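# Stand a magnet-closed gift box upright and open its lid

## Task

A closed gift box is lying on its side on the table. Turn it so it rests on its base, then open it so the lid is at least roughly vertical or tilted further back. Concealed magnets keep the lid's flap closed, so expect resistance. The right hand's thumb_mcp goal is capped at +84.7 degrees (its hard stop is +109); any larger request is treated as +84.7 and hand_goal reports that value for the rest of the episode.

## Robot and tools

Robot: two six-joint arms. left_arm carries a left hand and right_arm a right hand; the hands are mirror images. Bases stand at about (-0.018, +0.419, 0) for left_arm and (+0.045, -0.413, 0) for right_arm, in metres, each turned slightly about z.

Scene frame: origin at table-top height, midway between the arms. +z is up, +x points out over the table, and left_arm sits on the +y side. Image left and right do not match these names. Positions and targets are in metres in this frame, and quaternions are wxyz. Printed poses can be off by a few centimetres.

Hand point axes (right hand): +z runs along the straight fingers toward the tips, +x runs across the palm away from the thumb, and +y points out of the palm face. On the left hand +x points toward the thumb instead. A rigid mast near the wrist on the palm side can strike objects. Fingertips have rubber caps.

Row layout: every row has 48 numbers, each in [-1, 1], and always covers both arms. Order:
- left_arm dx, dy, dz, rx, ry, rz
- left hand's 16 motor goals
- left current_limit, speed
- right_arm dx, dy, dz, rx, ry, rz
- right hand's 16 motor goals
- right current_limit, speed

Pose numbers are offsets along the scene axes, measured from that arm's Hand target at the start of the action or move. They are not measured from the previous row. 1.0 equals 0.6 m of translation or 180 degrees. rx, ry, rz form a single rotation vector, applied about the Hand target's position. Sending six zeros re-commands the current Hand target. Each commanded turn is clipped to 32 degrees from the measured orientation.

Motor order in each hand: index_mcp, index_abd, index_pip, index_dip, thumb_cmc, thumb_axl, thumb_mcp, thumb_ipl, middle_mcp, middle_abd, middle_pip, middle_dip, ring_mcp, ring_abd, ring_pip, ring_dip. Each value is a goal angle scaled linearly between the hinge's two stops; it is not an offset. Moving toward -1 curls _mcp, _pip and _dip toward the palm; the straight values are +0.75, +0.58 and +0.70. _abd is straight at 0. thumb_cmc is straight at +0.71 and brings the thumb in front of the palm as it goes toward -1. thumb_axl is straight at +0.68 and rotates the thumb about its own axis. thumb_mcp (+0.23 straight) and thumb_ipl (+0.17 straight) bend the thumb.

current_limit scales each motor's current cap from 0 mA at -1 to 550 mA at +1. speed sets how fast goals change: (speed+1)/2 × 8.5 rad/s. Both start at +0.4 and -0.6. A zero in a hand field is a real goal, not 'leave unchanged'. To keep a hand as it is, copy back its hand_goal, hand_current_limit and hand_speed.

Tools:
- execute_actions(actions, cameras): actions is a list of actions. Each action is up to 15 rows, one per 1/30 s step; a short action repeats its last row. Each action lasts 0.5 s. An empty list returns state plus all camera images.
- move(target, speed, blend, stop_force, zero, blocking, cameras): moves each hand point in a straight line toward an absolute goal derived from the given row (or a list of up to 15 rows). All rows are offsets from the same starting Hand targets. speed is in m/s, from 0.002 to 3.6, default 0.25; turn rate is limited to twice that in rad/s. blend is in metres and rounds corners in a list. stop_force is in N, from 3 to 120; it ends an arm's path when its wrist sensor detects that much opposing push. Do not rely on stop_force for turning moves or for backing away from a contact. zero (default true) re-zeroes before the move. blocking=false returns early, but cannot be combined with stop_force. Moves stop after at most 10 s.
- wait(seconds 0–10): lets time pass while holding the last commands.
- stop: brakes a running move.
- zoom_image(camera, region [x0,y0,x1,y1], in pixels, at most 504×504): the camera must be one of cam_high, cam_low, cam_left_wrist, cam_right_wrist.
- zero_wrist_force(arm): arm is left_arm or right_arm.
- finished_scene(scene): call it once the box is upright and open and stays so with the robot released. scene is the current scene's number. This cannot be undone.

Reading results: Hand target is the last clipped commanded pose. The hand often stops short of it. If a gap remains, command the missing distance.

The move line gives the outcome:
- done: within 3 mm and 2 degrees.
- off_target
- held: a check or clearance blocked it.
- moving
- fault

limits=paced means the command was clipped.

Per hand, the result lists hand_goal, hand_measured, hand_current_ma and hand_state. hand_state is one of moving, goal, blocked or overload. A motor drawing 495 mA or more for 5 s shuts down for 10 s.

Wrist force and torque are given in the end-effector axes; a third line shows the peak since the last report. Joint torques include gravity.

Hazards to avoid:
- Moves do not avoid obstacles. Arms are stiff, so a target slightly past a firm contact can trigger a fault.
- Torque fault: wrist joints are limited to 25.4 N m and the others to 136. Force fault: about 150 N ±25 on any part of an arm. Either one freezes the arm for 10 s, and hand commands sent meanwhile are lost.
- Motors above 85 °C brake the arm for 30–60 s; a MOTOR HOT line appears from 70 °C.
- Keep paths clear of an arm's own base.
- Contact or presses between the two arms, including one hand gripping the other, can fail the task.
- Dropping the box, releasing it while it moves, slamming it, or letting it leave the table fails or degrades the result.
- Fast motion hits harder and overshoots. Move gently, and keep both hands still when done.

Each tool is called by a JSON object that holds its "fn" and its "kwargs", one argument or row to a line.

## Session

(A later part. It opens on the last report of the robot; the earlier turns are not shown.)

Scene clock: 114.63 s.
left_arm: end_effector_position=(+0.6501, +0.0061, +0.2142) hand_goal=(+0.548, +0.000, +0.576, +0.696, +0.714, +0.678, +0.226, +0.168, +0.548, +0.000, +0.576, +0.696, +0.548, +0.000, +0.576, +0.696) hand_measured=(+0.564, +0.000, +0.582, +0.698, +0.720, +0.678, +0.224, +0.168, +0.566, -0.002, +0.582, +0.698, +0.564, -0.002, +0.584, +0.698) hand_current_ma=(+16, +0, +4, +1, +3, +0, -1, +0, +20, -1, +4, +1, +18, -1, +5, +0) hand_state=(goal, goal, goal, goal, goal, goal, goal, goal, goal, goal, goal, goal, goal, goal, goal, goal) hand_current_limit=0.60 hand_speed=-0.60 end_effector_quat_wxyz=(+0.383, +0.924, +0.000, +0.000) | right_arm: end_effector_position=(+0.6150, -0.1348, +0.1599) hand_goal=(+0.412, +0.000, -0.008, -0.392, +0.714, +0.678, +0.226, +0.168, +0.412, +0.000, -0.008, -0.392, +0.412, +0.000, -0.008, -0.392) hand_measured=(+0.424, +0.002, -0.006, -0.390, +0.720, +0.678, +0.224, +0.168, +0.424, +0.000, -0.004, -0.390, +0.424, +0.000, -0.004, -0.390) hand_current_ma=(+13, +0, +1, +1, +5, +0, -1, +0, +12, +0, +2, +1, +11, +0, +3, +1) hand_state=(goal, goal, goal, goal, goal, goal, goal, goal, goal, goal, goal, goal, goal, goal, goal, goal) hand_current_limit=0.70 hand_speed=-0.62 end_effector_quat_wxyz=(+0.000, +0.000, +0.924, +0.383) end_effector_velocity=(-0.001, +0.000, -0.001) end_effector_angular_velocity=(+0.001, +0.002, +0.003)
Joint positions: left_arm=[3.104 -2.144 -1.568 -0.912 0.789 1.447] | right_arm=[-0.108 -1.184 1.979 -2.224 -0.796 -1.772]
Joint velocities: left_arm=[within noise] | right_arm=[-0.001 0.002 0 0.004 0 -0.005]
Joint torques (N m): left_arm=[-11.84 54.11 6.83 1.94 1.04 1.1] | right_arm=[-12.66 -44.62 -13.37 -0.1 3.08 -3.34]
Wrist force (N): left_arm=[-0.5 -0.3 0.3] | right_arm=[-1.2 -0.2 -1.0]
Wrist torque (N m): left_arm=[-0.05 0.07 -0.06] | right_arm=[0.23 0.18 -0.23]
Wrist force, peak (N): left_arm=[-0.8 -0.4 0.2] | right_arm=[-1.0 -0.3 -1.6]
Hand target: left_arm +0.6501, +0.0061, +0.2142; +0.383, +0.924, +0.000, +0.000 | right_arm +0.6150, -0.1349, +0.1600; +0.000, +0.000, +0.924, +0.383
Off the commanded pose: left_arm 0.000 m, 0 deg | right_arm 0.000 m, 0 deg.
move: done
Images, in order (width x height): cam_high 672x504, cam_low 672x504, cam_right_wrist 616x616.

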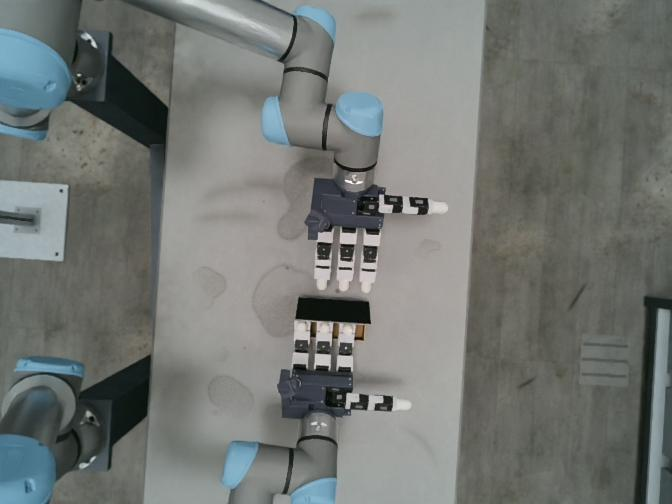

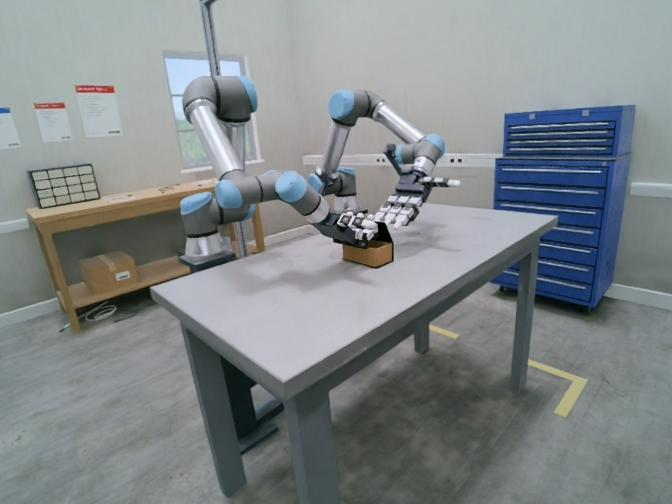

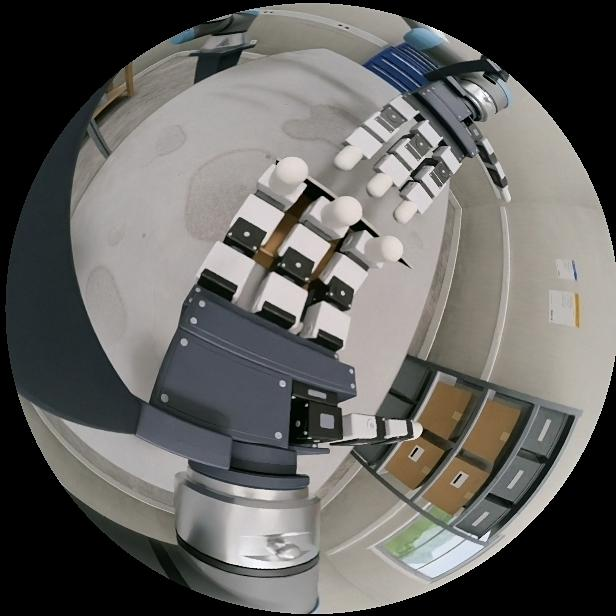

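{"fn": "execute_actions", "kwargs": {
  "actions": [],
  "cameras": ["cam_left_wrist"]
}}

{"fn": "zoom_image", "kwargs": {
  "camera": "cam_left_wrist",
  "region": [220, 90, 420, 250]
}}

Scene clock: 114.87 s.
left_arm: end_effector_position=(+0.6501, +0.0061, +0.2142) hand_goal=(+0.548, +0.000, +0.576, +0.696, +0.714, +0.678, +0.226, +0.168, +0.548, +0.000, +0.576, +0.696, +0.548, +0.000, +0.576, +0.696) hand_measured=(+0.564, +0.000, +0.582, +0.698, +0.720, +0.678, +0.224, +0.168, +0.566, -0.002, +0.582, +0.698, +0.564, -0.002, +0.584, +0.698) hand_current_ma=(+16, +0, +4, +1, +3, +0, -1, +0, +20, -1, +4, +1, +18, -1, +5, +0) hand_state=(goal, goal, goal, goal, goal, goal, goal, goal, goal, goal, goal, goal, goal, goal, goal, goal) hand_current_limit=0.60 hand_speed=-0.60 end_effector_quat_wxyz=(+0.383, +0.924, +0.000, +0.000) | right_arm: end_effector_position=(+0.6150, -0.1349, +0.1599) hand_goal=(+0.412, +0.000, -0.008, -0.392, +0.714, +0.678, +0.226, +0.168, +0.412, +0.000, -0.008, -0.392, +0.412, +0.000, -0.008, -0.392) hand_measured=(+0.424, +0.002, -0.006, -0.390, +0.720, +0.678, +0.224, +0.168, +0.424, +0.000, -0.004, -0.390, +0.424, +0.000, -0.004, -0.390) hand_current_ma=(+13, +0, +1, +1, +5, +0, -1, +0, +12, +0, +2, +1, +11, +0, +3, +1) hand_state=(goal, goal, goal, goal, goal, goal, goal, goal, goal, goal, goal, goal, goal, goal, goal, goal) hand_current_limit=0.70 hand_speed=-0.62 end_effector_quat_wxyz=(+0.000, +0.000, +0.924, +0.383)
Joint positions: left_arm=[3.104 -2.144 -1.568 -0.912 0.789 1.447] | right_arm=[-0.108 -1.185 1.979 -2.224 -0.796 -1.772]
Joint velocities: within noise
Joint torques (N m): left_arm=[-11.54 53.62 6.72 1.96 0.97 1.13] | right_arm=[-14.37 -45.42 -17.16 -0.45 1.85 -2.85]
Wrist force (N): left_arm=[-0.5 -0.2 0.1] | right_arm=[-1.0 -0.2 -0.7]
Wrist torque (N m): left_arm=[-0.01 0.07 -0.07] | right_arm=[0.23 0.15 -0.17]
Wrist force, peak (N): left_arm=[-0.7 -0.1 0.1] | right_arm=[-1.2 -0.4 -0.7]
Hand target: left_arm +0.6501, +0.0061, +0.2142; +0.383, +0.924, +0.000, +0.000 | right_arm +0.6150, -0.1349, +0.1600; +0.000, +0.000, +0.924, +0.383
Off the commanded pose: left_arm 0.000 m, 0 deg | right_arm 0.000 m, 0 deg.
Images, in order (width x height): cam_left_wrist 616x616.

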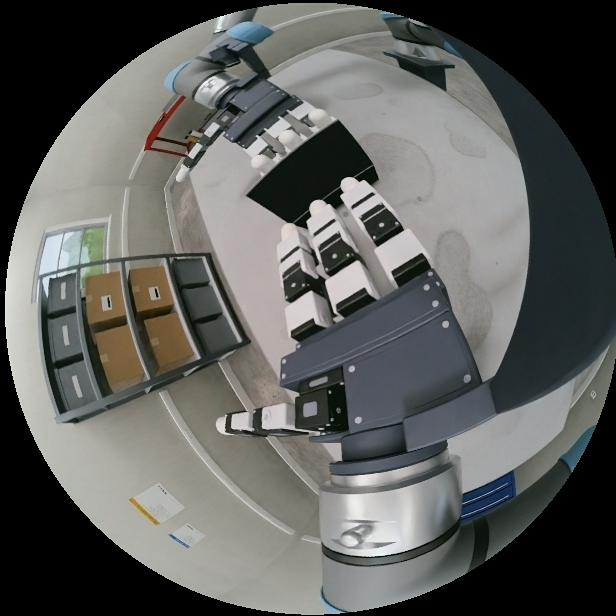

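Scaled by 2.520 from the camera's 616x616 image, which has a finer 880x880 frame.

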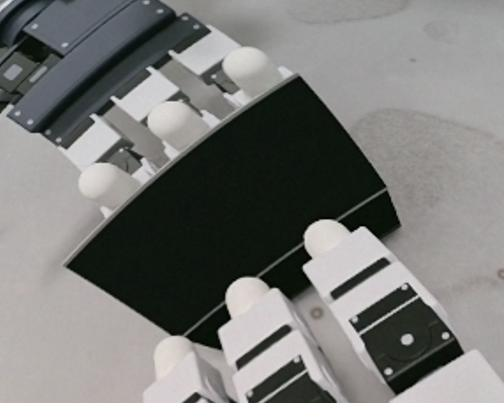

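{"fn": "move", "kwargs": {
  "target": [0,0,0,0,0,0,0.548,0,0.576,0.696,0.714,0.678,0.226,0.168,0.548,0,0.576,0.696,0.548,0,0.576,0.696,0.6,-0.6,0,0,-0.0417,0,0,0,0.411,0,-0.0073,-0.3913,0.714,0.678,0.226,0.168,0.411,0,-0.0073,-0.3913,0.411,0,-0.0073,-0.3913,0.7,-0.62],
  "speed": 0.012,
  "stop_force": 4,
  "cameras": ["cam_low"]
}}

{"fn": "zoom_image", "kwargs": {
  "camera": "cam_low",
  "region": [310, 180, 440, 280]
}}

Scene clock: 118.93 s.
left_arm: end_effector_position=(+0.6501, +0.0061, +0.2142) hand_goal=(+0.548, +0.000, +0.576, +0.696, +0.714, +0.678, +0.226, +0.168, +0.548, +0.000, +0.576, +0.696, +0.548, +0.000, +0.576, +0.696) hand_measured=(+0.564, +0.000, +0.582, +0.698, +0.720, +0.678, +0.224, +0.168, +0.566, -0.002, +0.582, +0.698, +0.564, -0.002, +0.584, +0.698) hand_current_ma=(+16, +0, +4, +1, +3, +0, -1, +0, +20, -1, +4, +1, +18, -1, +5, +0) hand_state=(goal, goal, goal, goal, goal, goal, goal, goal, goal, goal, goal, goal, goal, goal, goal, goal) hand_current_limit=0.60 hand_speed=-0.60 end_effector_quat_wxyz=(+0.383, +0.924, +0.000, +0.000) | right_arm: end_effector_position=(+0.6150, -0.1349, +0.1350) hand_goal=(+0.412, +0.000, -0.008, -0.392, +0.714, +0.678, +0.226, +0.168, +0.412, +0.000, -0.008, -0.392, +0.412, +0.000, -0.008, -0.392) hand_measured=(+0.424, +0.002, -0.006, -0.390, +0.720, +0.678, +0.224, +0.168, +0.424, +0.000, -0.004, -0.390, +0.410, +0.000, -0.008, -0.390) hand_current_ma=(+13, +0, +1, +1, +5, +0, -1, +0, +12, +0, +2, +1, -1, +0, +0, +1) hand_state=(goal, goal, goal, goal, goal, goal, goal, goal, goal, goal, goal, goal, goal, goal, goal, goal) hand_current_limit=0.70 hand_speed=-0.62 end_effector_quat_wxyz=(+0.000, +0.000, +0.924, +0.383)
Joint positions: left_arm=[3.104 -2.144 -1.568 -0.912 0.789 1.447] | right_arm=[-0.108 -1.137 1.996 -2.288 -0.796 -1.772]
Joint torques (N m): left_arm=[-12.02 53.96 7.24 2.08 0.86 1.23] | right_arm=[-5.26 -45.46 -19.37 -0.32 -0.96 -1.52]
Wrist force (N): left_arm=[-0.6 -0.4 0.1] | right_arm=[-1.0 0.3 -1.6]
Wrist torque (N m): left_arm=[-0.04 0.08 -0.07] | right_arm=[0.24 0.19 -0.11]
Wrist force, peak (N): left_arm=[-0.9 -0.3 0.2] | right_arm=[-1.2 0.5 -3.1]
Hand target: left_arm +0.6501, +0.0061, +0.2142; +0.383, +0.924, +0.000, +0.000 | right_arm +0.6150, -0.1349, +0.1350; +0.000, +0.000, +0.924, +0.383
Off the commanded pose: left_arm 0.000 m, 0 deg | right_arm 0.000 m, 0 deg.
move: done
Images, in order (width x height): cam_low 672x504.

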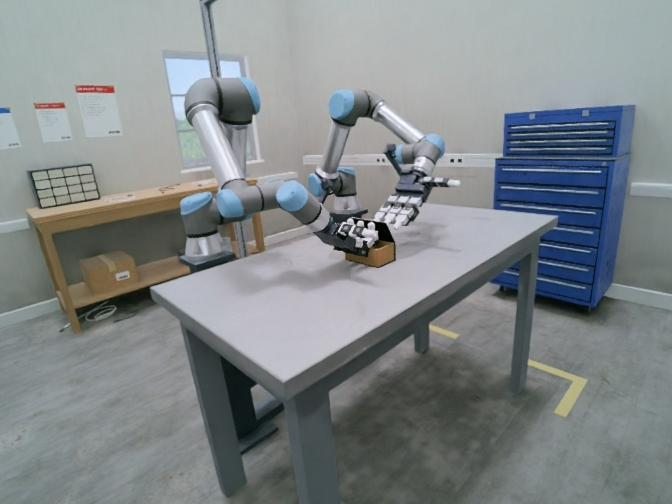

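Scaled by 3.877.

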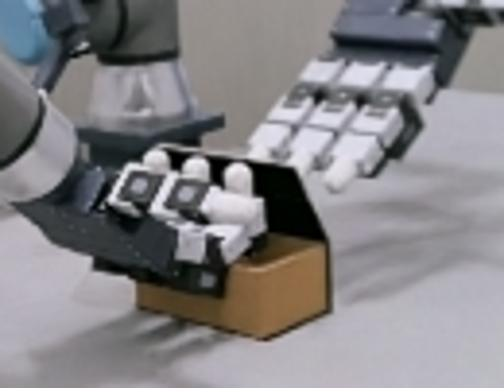

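{"fn": "execute_actions", "kwargs": {
  "actions": [],
  "cameras": ["cam_right_wrist","cam_high","cam_left_wrist"]
}}

{"fn": "zoom_image", "kwargs": {
  "camera": "cam_right_wrist",
  "region": [220, 120, 440, 340]
}}

{"fn": "zoom_image", "kwargs": {
  "camera": "cam_high",
  "region": [270, 270, 400, 370]
}}

{"fn": "zoom_image", "kwargs": {
  "camera": "cam_left_wrist",
  "region": [220, 90, 420, 250]
}}

Scene clock: 119.43 s.
left_arm: end_effector_position=(+0.6501, +0.0061, +0.2142) hand_goal=(+0.548, +0.000, +0.576, +0.696, +0.714, +0.678, +0.226, +0.168, +0.548, +0.000, +0.576, +0.696, +0.548, +0.000, +0.576, +0.696) hand_measured=(+0.564, +0.000, +0.582, +0.698, +0.720, +0.678, +0.224, +0.168, +0.566, -0.002, +0.582, +0.698, +0.564, -0.002, +0.584, +0.698) hand_current_ma=(+16, +0, +4, +1, +3, +0, -1, +0, +20, -1, +4, +1, +18, -1, +5, +0) hand_state=(goal, goal, goal, goal, goal, goal, goal, goal, goal, goal, goal, goal, goal, goal, goal, goal) hand_current_limit=0.60 hand_speed=-0.60 end_effector_quat_wxyz=(+0.383, +0.924, +0.000, +0.000) | right_arm: end_effector_position=(+0.6150, -0.1349, +0.1350) hand_goal=(+0.412, +0.000, -0.008, -0.392, +0.714, +0.678, +0.226, +0.168, +0.412, +0.000, -0.008, -0.392, +0.412, +0.000, -0.008, -0.392) hand_measured=(+0.424, +0.002, -0.006, -0.390, +0.720, +0.678, +0.224, +0.168, +0.424, +0.000, -0.004, -0.390, +0.410, +0.000, -0.008, -0.390) hand_current_ma=(+13, +0, +1, +1, +5, +0, -1, +0, +12, +0, +2, +1, -1, +0, +0, +1) hand_state=(goal, goal, goal, goal, goal, goal, goal, goal, goal, goal, goal, goal, goal, goal, goal, goal) hand_current_limit=0.70 hand_speed=-0.62 end_effector_quat_wxyz=(+0.000, +0.000, +0.924, +0.383)
Joint positions: left_arm=[3.104 -2.144 -1.568 -0.912 0.789 1.447] | right_arm=[-0.108 -1.137 1.996 -2.288 -0.796 -1.772]
Joint velocities: within noise
Joint torques (N m): left_arm=[-12.19 53.46 7.73 2.05 0.82 1.21] | right_arm=[-4.12 -45.49 -19.5 -0.63 -0.63 -0.99]
Wrist force (N): left_arm=[-0.4 -0.5 0.2] | right_arm=[-1.3 0.4 -1.7]
Wrist torque (N m): left_arm=[-0.05 0.05 -0.04] | right_arm=[0.27 0.24 -0.14]
Wrist force, peak (N): left_arm=[-0.7 -0.2 0.1] | right_arm=[-1.0 0.5 -2.0]
Hand target: left_arm +0.6501, +0.0061, +0.2142; +0.383, +0.924, +0.000, +0.000 | right_arm +0.6150, -0.1349, +0.1350; +0.000, +0.000, +0.924, +0.383
Off the commanded pose: left_arm 0.000 m, 0 deg | right_arm 0.000 m, 0 deg.
Images, in order (width x height): cam_high 672x504, cam_left_wrist 616x616, cam_right_wrist 616x616.

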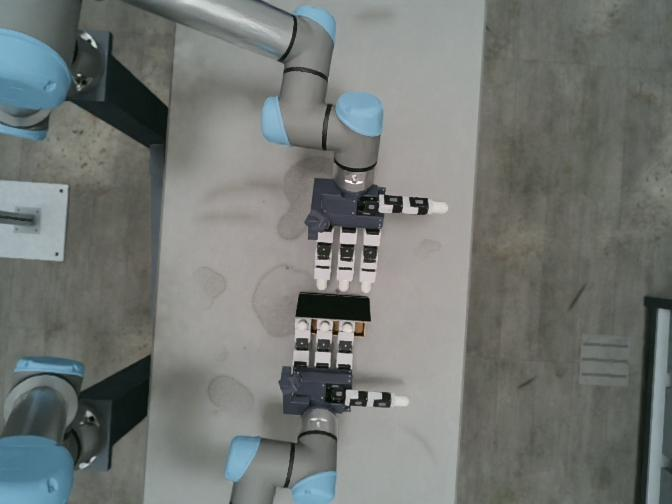

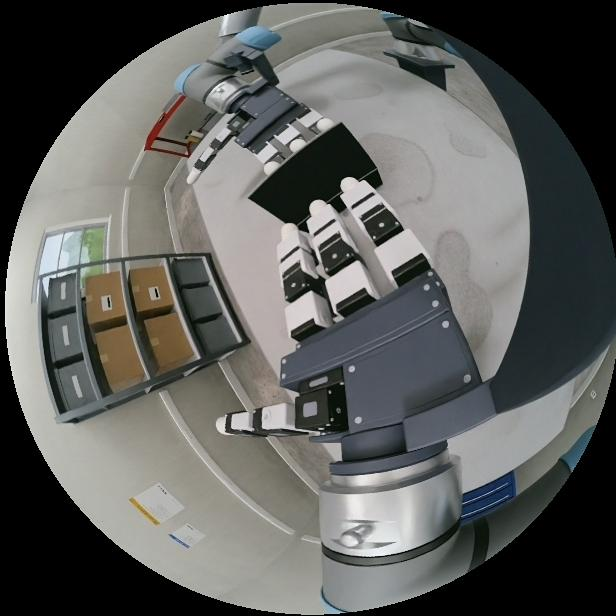

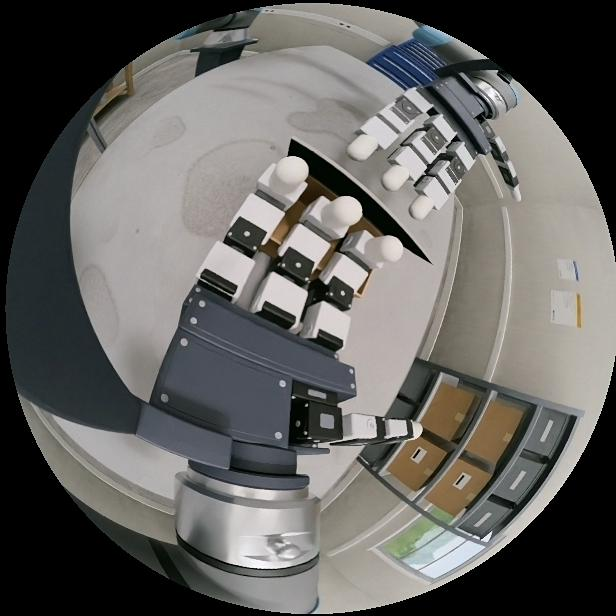

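Scaled by 2.291 from the camera's 616x616 image, which has a finer 880x880 frame.

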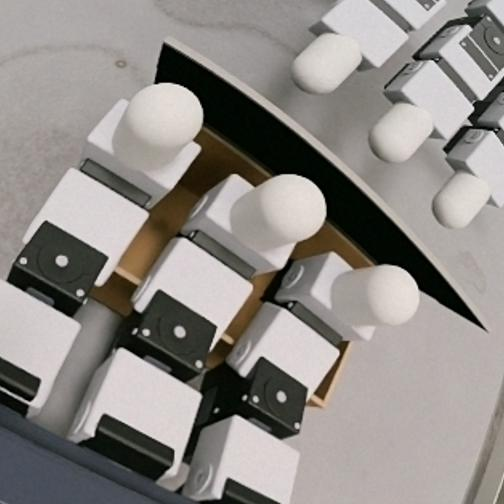

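Scaled by 3.877.

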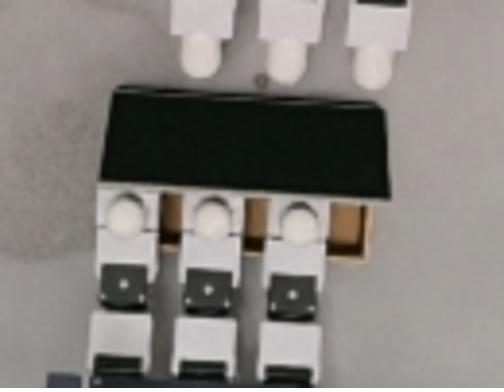

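Scaled by 2.520 from the camera's 616x616 image, which has a finer 880x880 frame.

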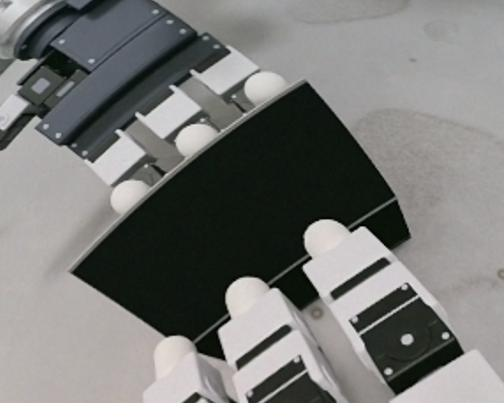

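{"fn": "zoom_image", "kwargs": {
  "camera": "cam_right_wrist",
  "region": [280, 130, 440, 270]
}}

{"fn": "zoom_image", "kwargs": {
  "camera": "cam_high",
  "region": [285, 285, 385, 345]
}}

Scaled by 3.150 from the camera's 616x616 image, which has a finer 880x880 frame.

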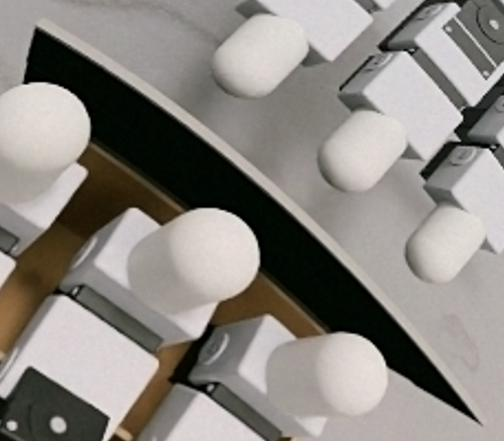

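Scaled by 5.040.

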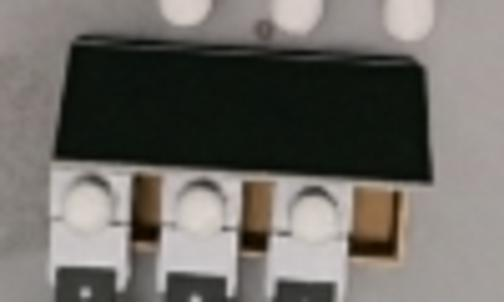

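{"fn": "move", "kwargs": {
  "target": [0,0,0,0,0,0,0.548,0,0.576,0.696,0.714,0.678,0.226,0.168,0.548,0,0.576,0.696,0.548,0,0.576,0.696,0.6,-0.6,0,0,-0.0167,0,0,0,0.411,0,-0.0073,-0.3913,0.714,0.678,0.226,0.168,0.411,0,-0.0073,-0.3913,0.411,0,-0.0073,-0.3913,0.7,-0.62],
  "speed": 0.006,
  "stop_force": 4,
  "cameras": ["cam_low","cam_high"]
}}

{"fn": "zoom_image", "kwargs": {
  "camera": "cam_low",
  "region": [310, 180, 440, 280]
}}

{"fn": "zoom_image", "kwargs": {
  "camera": "cam_high",
  "region": [270, 270, 400, 370]
}}

Scene clock: 123.50 s.
left_arm: end_effector_position=(+0.6501, +0.0061, +0.2142) hand_goal=(+0.548, +0.000, +0.576, +0.696, +0.714, +0.678, +0.226, +0.168, +0.548, +0.000, +0.576, +0.696, +0.548, +0.000, +0.576, +0.696) hand_measured=(+0.564, +0.000, +0.582, +0.698, +0.720, +0.678, +0.224, +0.168, +0.566, -0.002, +0.582, +0.698, +0.564, -0.002, +0.584, +0.698) hand_current_ma=(+16, +0, +4, +1, +3, +0, -1, +0, +20, -1, +4, +1, +18, -1, +5, +0) hand_state=(goal, goal, goal, goal, goal, goal, goal, goal, goal, goal, goal, goal, goal, goal, goal, goal) hand_current_limit=0.60 hand_speed=-0.60 end_effector_quat_wxyz=(+0.383, +0.924, +0.000, +0.000) | right_arm: end_effector_position=(+0.6150, -0.1349, +0.1300) hand_goal=(+0.412, +0.000, -0.008, -0.392, +0.714, +0.678, +0.226, +0.168, +0.412, +0.000, -0.008, -0.392, +0.412, +0.000, -0.008, -0.392) hand_measured=(+0.424, +0.002, -0.006, -0.390, +0.720, +0.678, +0.224, +0.168, +0.424, +0.000, -0.004, -0.390, +0.374, +0.000, -0.022, -0.390) hand_current_ma=(+13, +0, +1, +1, +5, +0, -1, +0, +12, +0, +2, +1, -72, +0, -13, +1) hand_state=(goal, goal, goal, goal, goal, goal, goal, goal, goal, goal, goal, goal, blocked, goal, goal, goal) hand_current_limit=0.70 hand_speed=-0.62 end_effector_quat_wxyz=(+0.000, +0.000, +0.924, +0.383)
Joint positions: left_arm=[3.104 -2.144 -1.568 -0.912 0.789 1.447] | right_arm=[-0.108 -1.128 1.999 -2.301 -0.796 -1.772]
Joint torques (N m): left_arm=[-10.88 54.08 7.05 2.34 0.98 1.13] | right_arm=[4.1 -44.09 -19.38 -0.34 0.63 2.34]
Wrist force (N): left_arm=[-0.4 -0.3 0.3] | right_arm=[-1.3 1.8 -3.1]
Wrist torque (N m): left_arm=[-0.03 0.05 -0.05] | right_arm=[0.25 0.31 -0.03]
Wrist force, peak (N): left_arm=[-0.7 -0.6 -0.1] | right_arm=[-1.1 2.5 -6.1]
Hand target: left_arm +0.6501, +0.0061, +0.2142; +0.383, +0.924, +0.000, +0.000 | right_arm +0.6150, -0.1349, +0.1300; +0.000, +0.000, +0.924, +0.383 (not the last commanded pose)
Off the commanded pose: left_arm 0.000 m, 0 deg | right_arm 0.005 m, 0 deg.
move: contact (right_arm)
Images, in order (width x height): cam_high 672x504, cam_low 672x504.

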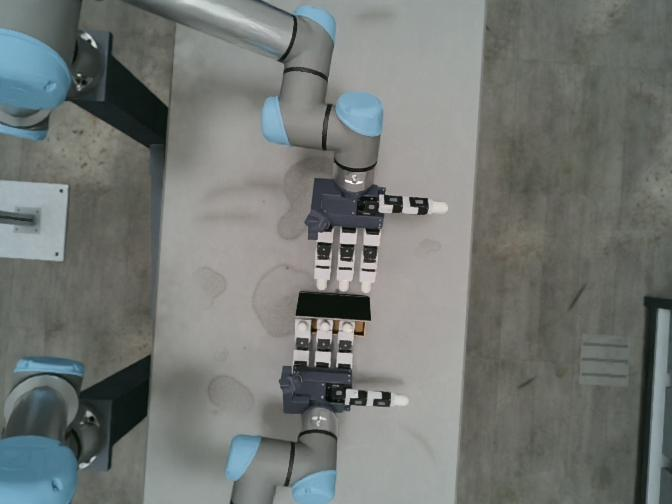

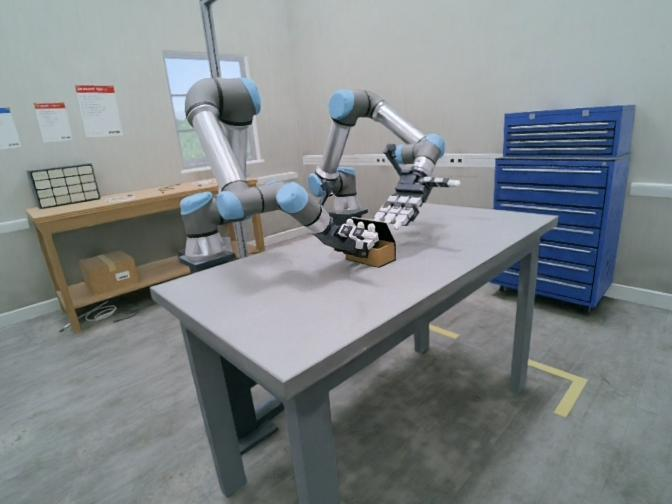

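Scaled by 3.877.

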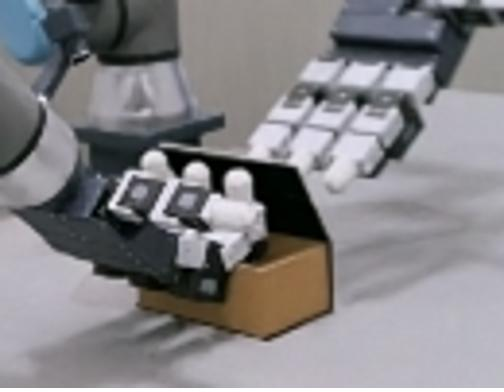

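Scaled by 3.877.

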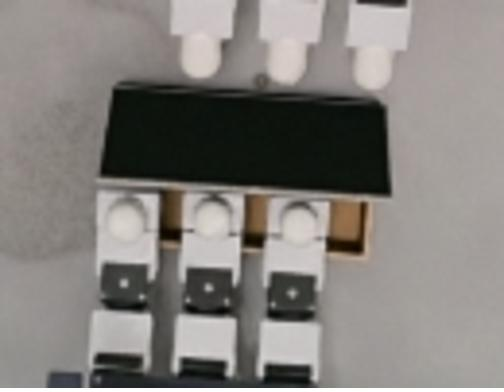

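{"fn": "move", "kwargs": {
  "target": [
    [0,0,-0.1,0,0,0,0.548,0,0.576,0.696,0.714,0.678,0.226,0.168,0.548,0,0.576,0.696,0.548,0,0.576,0.696,0.6,-0.6,0,0,0.07,0,0,0,0.411,0,-0.0073,-0.3913,0.714,0.678,0.226,0.168,0.411,0,-0.0073,-0.3913,0.411,0,-0.0073,-0.3913,0.7,-0.62],
    [0,-0.005,-0.1,0,0,0,0.548,0,0.576,0.696,0.714,0.678,0.226,0.168,0.548,0,0.576,0.696,0.548,0,0.576,0.696,0.6,-0.6,0,-0.0668,0.07,0,0,0,0.411,0,0.2847,0.5507,0.714,0.678,0.226,0.168,0.411,0,0.2847,0.5507,0.411,0,0.2847,0.5507,0.7,-0.7]
  ],
  "speed": 0.1,
  "blend": 0.005,
  "cameras": ["cam_low","cam_high","cam_left_wrist","cam_right_wrist"]
}}

{"fn": "zoom_image", "kwargs": {
  "camera": "cam_low",
  "region": [310, 180, 440, 280]
}}

{"fn": "zoom_image", "kwargs": {
  "camera": "cam_high",
  "region": [270, 270, 400, 370]
}}

{"fn": "zoom_image", "kwargs": {
  "camera": "cam_left_wrist",
  "region": [220, 90, 420, 250]
}}

{"fn": "zoom_image", "kwargs": {
  "camera": "cam_right_wrist",
  "region": [240, 100, 440, 280]
}}

Scene clock: 130.17 s.
left_arm: end_effector_position=(+0.6501, +0.0031, +0.1542) hand_goal=(+0.548, +0.000, +0.576, +0.696, +0.714, +0.678, +0.226, +0.168, +0.548, +0.000, +0.576, +0.696, +0.548, +0.000, +0.576, +0.696) hand_measured=(+0.564, +0.000, +0.582, +0.698, +0.720, +0.678, +0.224, +0.168, +0.566, -0.002, +0.582, +0.698, +0.564, -0.002, +0.584, +0.698) hand_current_ma=(+16, +0, +3, +1, +3, +0, -1, +0, +20, -1, +4, +1, +17, -1, +5, +0) hand_state=(goal, goal, goal, goal, goal, goal, goal, goal, goal, goal, goal, goal, goal, goal, goal, goal) hand_current_limit=0.60 hand_speed=-0.60 end_effector_quat_wxyz=(+0.383, +0.924, +0.000, +0.000) | right_arm: end_effector_position=(+0.6150, -0.1750, +0.1720) hand_goal=(+0.412, +0.000, +0.284, +0.550, +0.714, +0.678, +0.226, +0.168, +0.412, +0.000, +0.284, +0.550, +0.412, +0.000, +0.284, +0.550) hand_measured=(+0.424, +0.002, +0.284, +0.548, +0.720, +0.678, +0.224, +0.168, +0.424, +0.000, +0.284, +0.548, +0.418, +0.000, +0.284, +0.548) hand_current_ma=(+13, +0, +0, -1, +5, +0, -1, +0, +12, +0, +0, -1, +5, +0, +0, -1) hand_state=(goal, goal, goal, goal, goal, goal, goal, goal, goal, goal, goal, goal, goal, goal, goal, goal) hand_current_limit=0.70 hand_speed=-0.70 end_effector_quat_wxyz=(+0.000, +0.000, +0.924, +0.383)
Joint positions: left_arm=[3.1 -2.23 -1.607 -0.783 0.79 1.441] | right_arm=[-0.182 -1.221 1.968 -2.106 -0.809 -1.874]
Joint torques (N m): left_arm=[9.48 35.88 6.8 1.2 -0.12 1.52] | right_arm=[11.28 -23.7 -14.47 -0.32 4.26 -2.67]
Wrist force (N): left_arm=[-0.2 -0.4 0.1] | right_arm=[-0.7 0.1 -0.9]
Wrist torque (N m): left_arm=[-0.03 0.03 0.01] | right_arm=[0.25 0.11 -0.24]
Wrist force, peak (N): left_arm=[-0.6 -1.3 0.8] | right_arm=[-1.1 1.9 -3.9]
Hand target: left_arm +0.6501, +0.0031, +0.1542; +0.383, +0.924, +0.000, +0.000 | right_arm +0.6150, -0.1750, +0.1720; +0.000, +0.000, +0.924, +0.383
Off the commanded pose: left_arm 0.000 m, 0 deg | right_arm 0.000 m, 0 deg.
move: done

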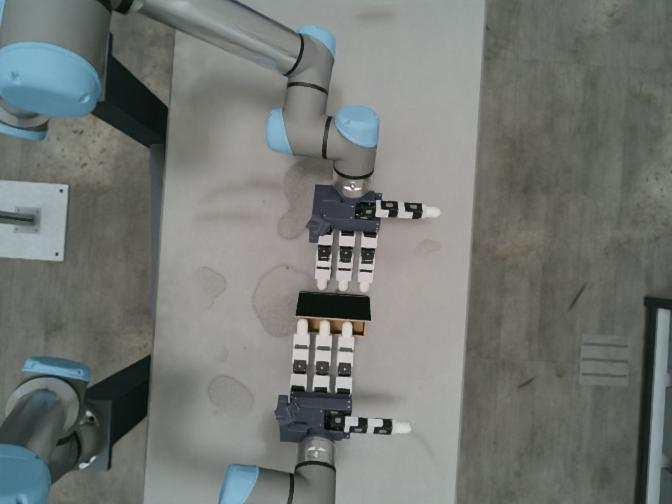

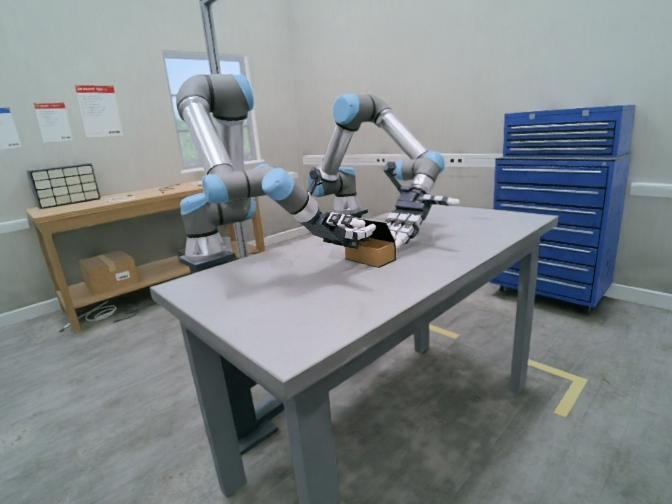

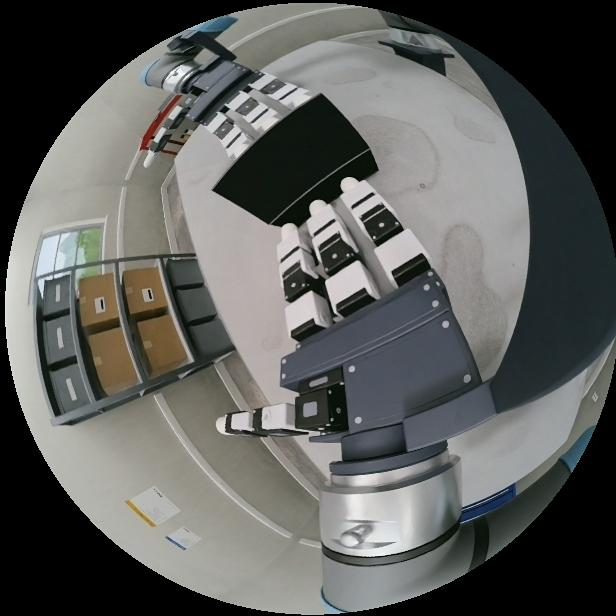

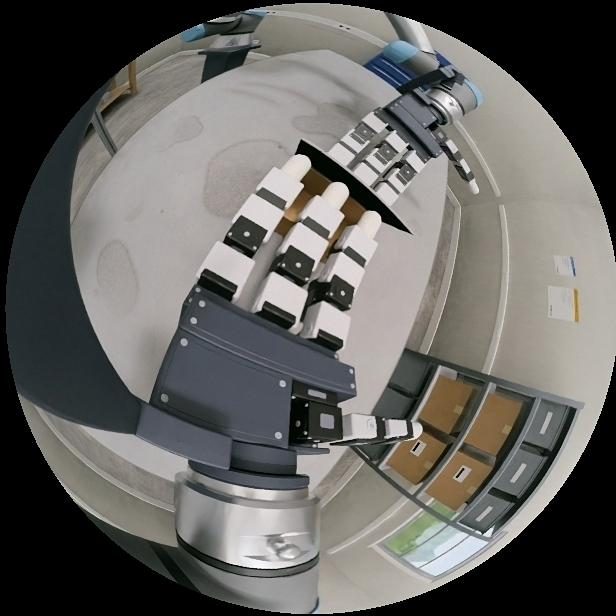

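Scaled by 3.877.

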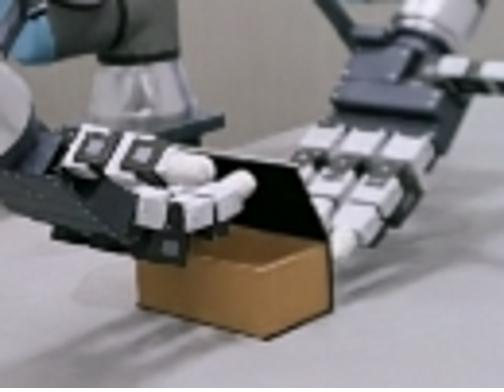

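Scaled by 3.877.

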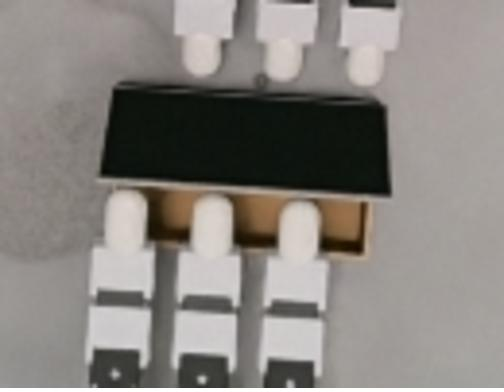

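Scaled by 2.520 from the camera's 616x616 image, which has a finer 880x880 frame.

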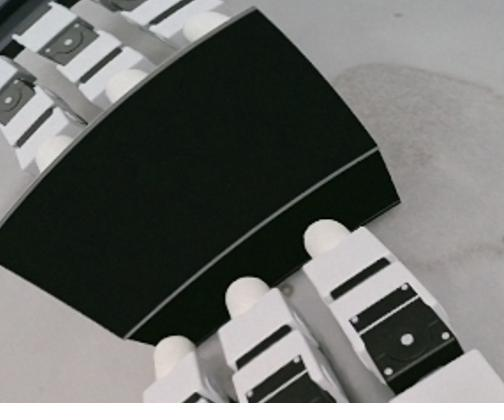

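Scaled by 2.520 from the camera's 616x616 image, which has a finer 880x880 frame.

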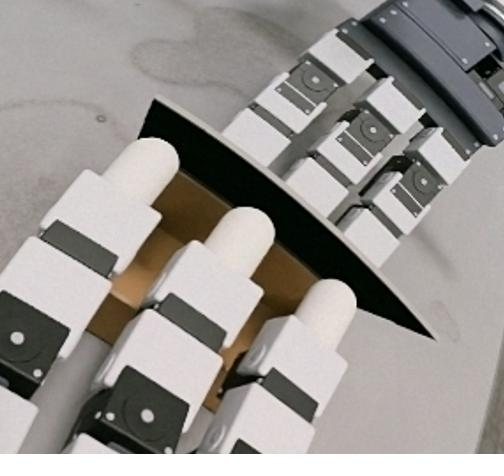

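{"fn": "move", "kwargs": {
  "target": [
    [0,-0.005,0,0,0,0,0.548,0,0.576,0.696,0.714,0.678,0.226,0.168,0.548,0,0.576,0.696,0.548,0,0.576,0.696,0.6,-0.6,0,0.015,-0.005,0,0,0,0.411,0,0.2847,0.5507,0.714,0.678,0.226,0.168,0.411,0,0.2847,0.5507,0.411,0,0.2847,0.5507,0.7,-0.7],
    [0,-0.005,0,0,0,0,0.548,0,0.576,0.696,0.714,0.678,0.226,0.168,0.548,0,0.576,0.696,0.548,0,0.576,0.696,0.6,-0.6,0,0.0463,0.0092,0,0,0,0.411,0,0.2847,0.5507,0.714,0.678,0.226,0.168,0.411,0,0.2847,0.5507,0.411,0,0.2847,0.5507,0.7,-0.7]
  ],
  "speed": 0.04,
  "blend": 0.004,
  "cameras": ["cam_low","cam_high"]
}}

{"fn": "zoom_image", "kwargs": {
  "camera": "cam_low",
  "region": [310, 180, 440, 280]
}}

{"fn": "zoom_image", "kwargs": {
  "camera": "cam_high",
  "region": [270, 270, 400, 370]
}}

Scene clock: 132.00 s.
left_arm: end_effector_position=(+0.6500, +0.0000, +0.1542) hand_goal=(+0.548, +0.000, +0.576, +0.696, +0.714, +0.678, +0.226, +0.168, +0.548, +0.000, +0.576, +0.696, +0.548, +0.000, +0.576, +0.696) hand_measured=(+0.564, +0.000, +0.582, +0.698, +0.720, +0.678, +0.224, +0.168, +0.566, -0.002, +0.582, +0.698, +0.564, -0.002, +0.584, +0.698) hand_current_ma=(+16, +0, +3, +1, +3, +0, -1, +0, +20, -1, +4, +1, +17, -1, +5, +0) hand_state=(goal, goal, goal, goal, goal, goal, goal, goal, goal, goal, goal, goal, goal, goal, goal, goal) hand_current_limit=0.60 hand_speed=-0.60 end_effector_quat_wxyz=(+0.383, +0.924, +0.000, +0.000) | right_arm: end_effector_position=(+0.6151, -0.1471, +0.1777) hand_goal=(+0.412, +0.000, +0.284, +0.550, +0.714, +0.678, +0.226, +0.168, +0.412, +0.000, +0.284, +0.550, +0.412, +0.000, +0.284, +0.550) hand_measured=(+0.426, +0.002, +0.288, +0.550, +0.720, +0.678, +0.224, +0.168, +0.424, +0.000, +0.284, +0.548, +0.420, +0.000, +0.284, +0.548) hand_current_ma=(+15, +0, +2, +0, +5, +0, -1, +0, +12, +0, +0, -1, +7, +0, +0, -1) hand_state=(goal, goal, goal, goal, goal, goal, goal, goal, goal, goal, goal, goal, goal, goal, goal, goal) hand_current_limit=0.70 hand_speed=-0.70 end_effector_quat_wxyz=(+0.000, +0.000, +0.924, +0.383) end_effector_velocity=(-0.001, -0.001, -0.001) end_effector_angular_velocity=(+0.001, -0.001, +0.003)
Joint positions: left_arm=[3.095 -2.232 -1.604 -0.779 0.79 1.434] | right_arm=[-0.13 -1.221 1.966 -2.152 -0.799 -1.803]
Joint velocities: left_arm=[within noise] | right_arm=[-0.001 0.001 0.001 0.001 0 -0.006]
Joint torques (N m): left_arm=[-2.36 45.88 20.44 1.49 0.64 1.29] | right_arm=[-13.45 -30.42 -16.21 -0.51 2.26 -2.9]
Wrist force (N): left_arm=[-0.3 -0.2 0.1] | right_arm=[-0.4 -0.3 -0.4]
Wrist torque (N m): left_arm=[-0.02 0.03 0.00] | right_arm=[0.24 0.11 -0.13]
Wrist force, peak (N): left_arm=[-0.7 -0.5 0.3] | right_arm=[-1.1 -0.2 -1.3]
Hand target: left_arm +0.6501, +0.0001, +0.1542; +0.383, +0.924, +0.000, +0.000 | right_arm +0.6150, -0.1472, +0.1775; +0.000, +0.000, +0.924, +0.383
Off the commanded pose: left_arm 0.000 m, 0 deg | right_arm 0.000 m, 0 deg.
move: done
Images, in order (width x height): cam_high 672x504, cam_low 672x504.

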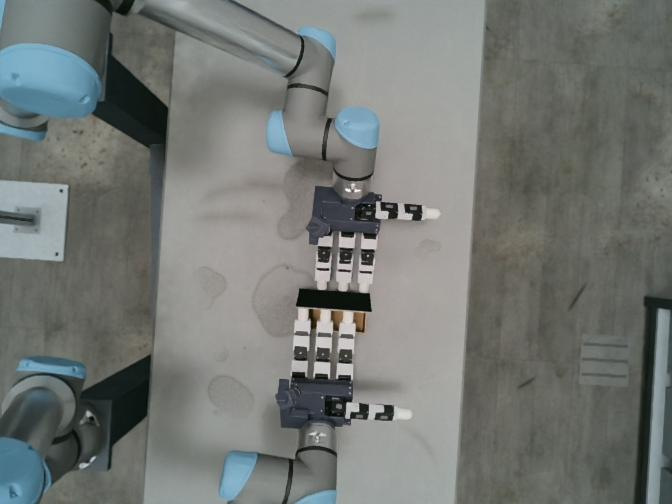

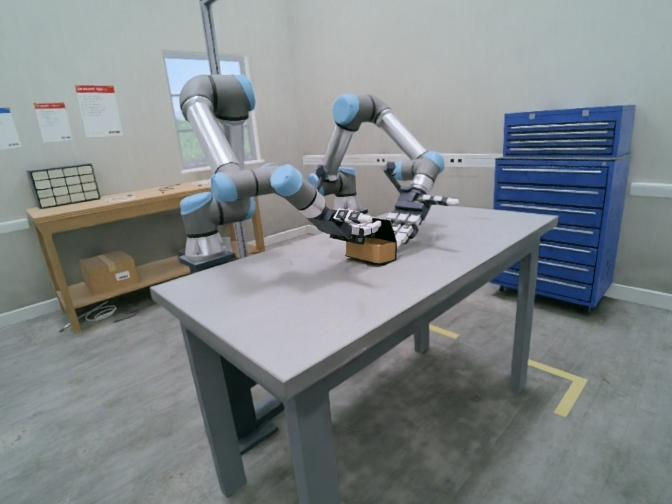

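Scaled by 3.877.

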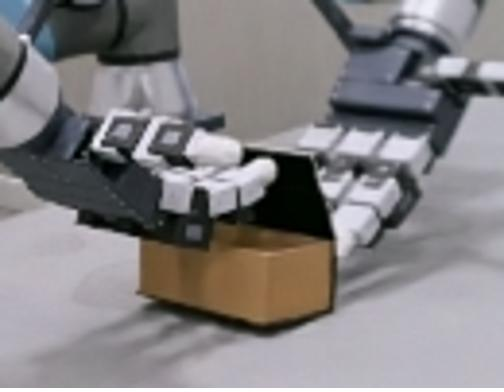

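Scaled by 3.877.

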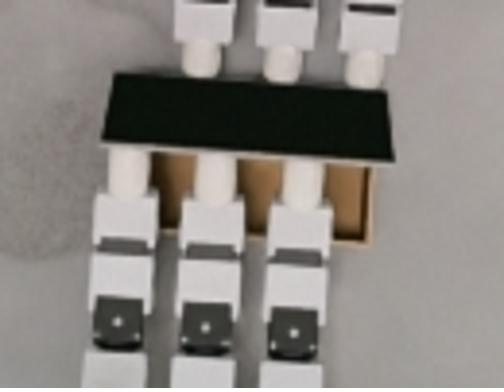

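{"fn": "move", "kwargs": {
  "target": [0,0,0,0,0,0,0.548,0,0.576,0.696,0.714,0.678,0.226,0.168,0.548,0,0.576,0.696,0.548,0,0.576,0.696,0.6,-0.6,0,0.03,0.009,0,0,0,0.411,0,0.2847,0.5507,0.714,0.678,0.226,0.168,0.411,0,0.2847,0.5507,0.411,0,0.2847,0.5507,0.7,-0.7],
  "speed": 0.03,
  "cameras": ["cam_low","cam_high"]
}}

{"fn": "zoom_image", "kwargs": {
  "camera": "cam_low",
  "region": [310, 180, 440, 280]
}}

{"fn": "zoom_image", "kwargs": {
  "camera": "cam_high",
  "region": [270, 270, 400, 370]
}}

Scene clock: 133.30 s.
left_arm: end_effector_position=(+0.6501, +0.0001, +0.1542) hand_goal=(+0.548, +0.000, +0.576, +0.696, +0.714, +0.678, +0.226, +0.168, +0.548, +0.000, +0.576, +0.696, +0.548, +0.000, +0.576, +0.696) hand_measured=(+0.564, +0.000, +0.582, +0.698, +0.720, +0.678, +0.224, +0.168, +0.566, -0.002, +0.582, +0.698, +0.564, -0.002, +0.584, +0.698) hand_current_ma=(+16, +0, +3, +1, +3, +0, -1, +0, +20, -1, +4, +1, +17, -1, +5, +0) hand_state=(goal, goal, goal, goal, goal, goal, goal, goal, goal, goal, goal, goal, goal, goal, goal, goal) hand_current_limit=0.60 hand_speed=-0.60 end_effector_quat_wxyz=(+0.383, +0.924, +0.000, +0.000) | right_arm: end_effector_position=(+0.6151, -0.1290, +0.1830) hand_goal=(+0.412, +0.000, +0.284, +0.550, +0.714, +0.678, +0.226, +0.168, +0.412, +0.000, +0.284, +0.550, +0.412, +0.000, +0.284, +0.550) hand_measured=(+0.428, +0.002, +0.288, +0.550, +0.720, +0.678, +0.224, +0.168, +0.424, +0.000, +0.284, +0.548, +0.420, +0.000, +0.284, +0.548) hand_current_ma=(+18, +0, +2, +0, +5, +0, -1, +0, +12, +0, +0, -1, +7, +0, +0, -1) hand_state=(goal, goal, goal, goal, goal, goal, goal, goal, goal, goal, goal, goal, goal, goal, goal, goal) hand_current_limit=0.70 hand_speed=-0.70 end_effector_quat_wxyz=(+0.000, +0.000, +0.924, +0.383) end_effector_velocity=(-0.001, -0.001, -0.001) end_effector_angular_velocity=(+0.001, +0.001, +0.002)
Joint positions: left_arm=[3.095 -2.232 -1.604 -0.779 0.79 1.434] | right_arm=[-0.097 -1.223 1.96 -2.178 -0.794 -1.757]
Joint velocities: left_arm=[within noise] | right_arm=[-0.003 0.001 0.001 0.004 0 -0.007]
Joint torques (N m): left_arm=[6.73 54.48 9.93 1.37 0.02 1.39] | right_arm=[-11.83 -41.93 -18.69 -0.71 3.38 -3.14]
Wrist force (N): left_arm=[-0.4 -0.3 -0.1] | right_arm=[-0.8 -0.3 -0.6]
Wrist torque (N m): left_arm=[0.01 0.03 0.00] | right_arm=[0.25 0.16 -0.24]
Wrist force, peak (N): left_arm=[-0.8 -0.5 0.2] | right_arm=[-1.1 -0.3 -1.0]
Hand target: left_arm +0.6501, +0.0001, +0.1542; +0.383, +0.924, +0.000, +0.000 | right_arm +0.6150, -0.1292, +0.1829; +0.000, +0.000, +0.924, +0.383
Off the commanded pose: left_arm 0.000 m, 0 deg | right_arm 0.000 m, 0 deg.
move: done
Images, in order (width x height): cam_high 672x504, cam_low 672x504.

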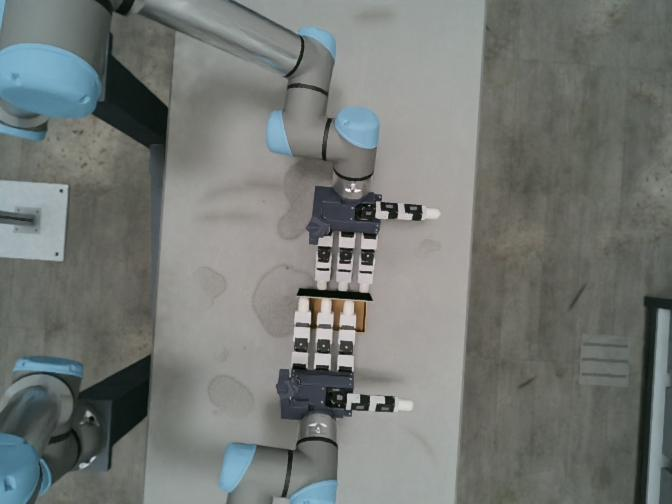

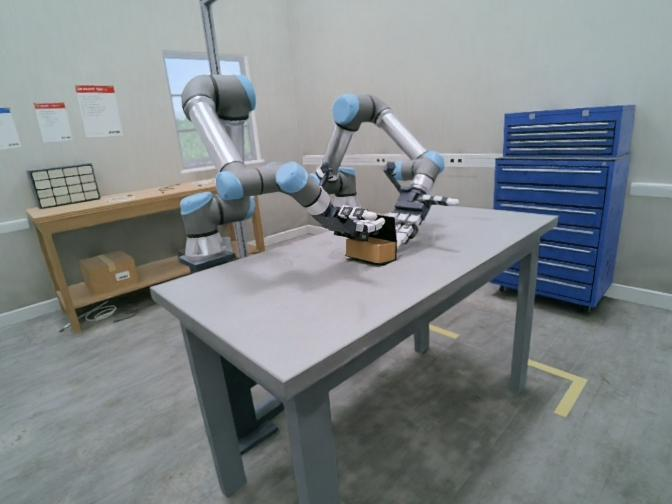

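Scaled by 3.877.

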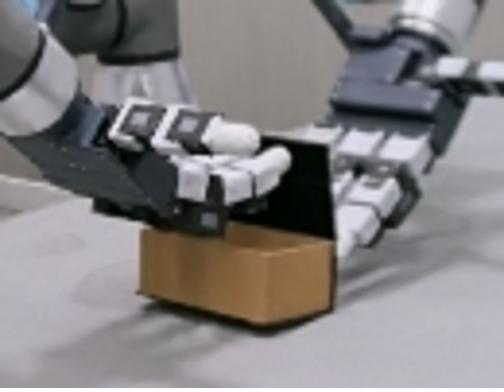

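Scaled by 3.877.

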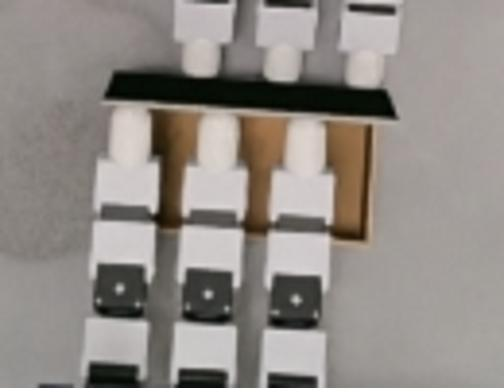

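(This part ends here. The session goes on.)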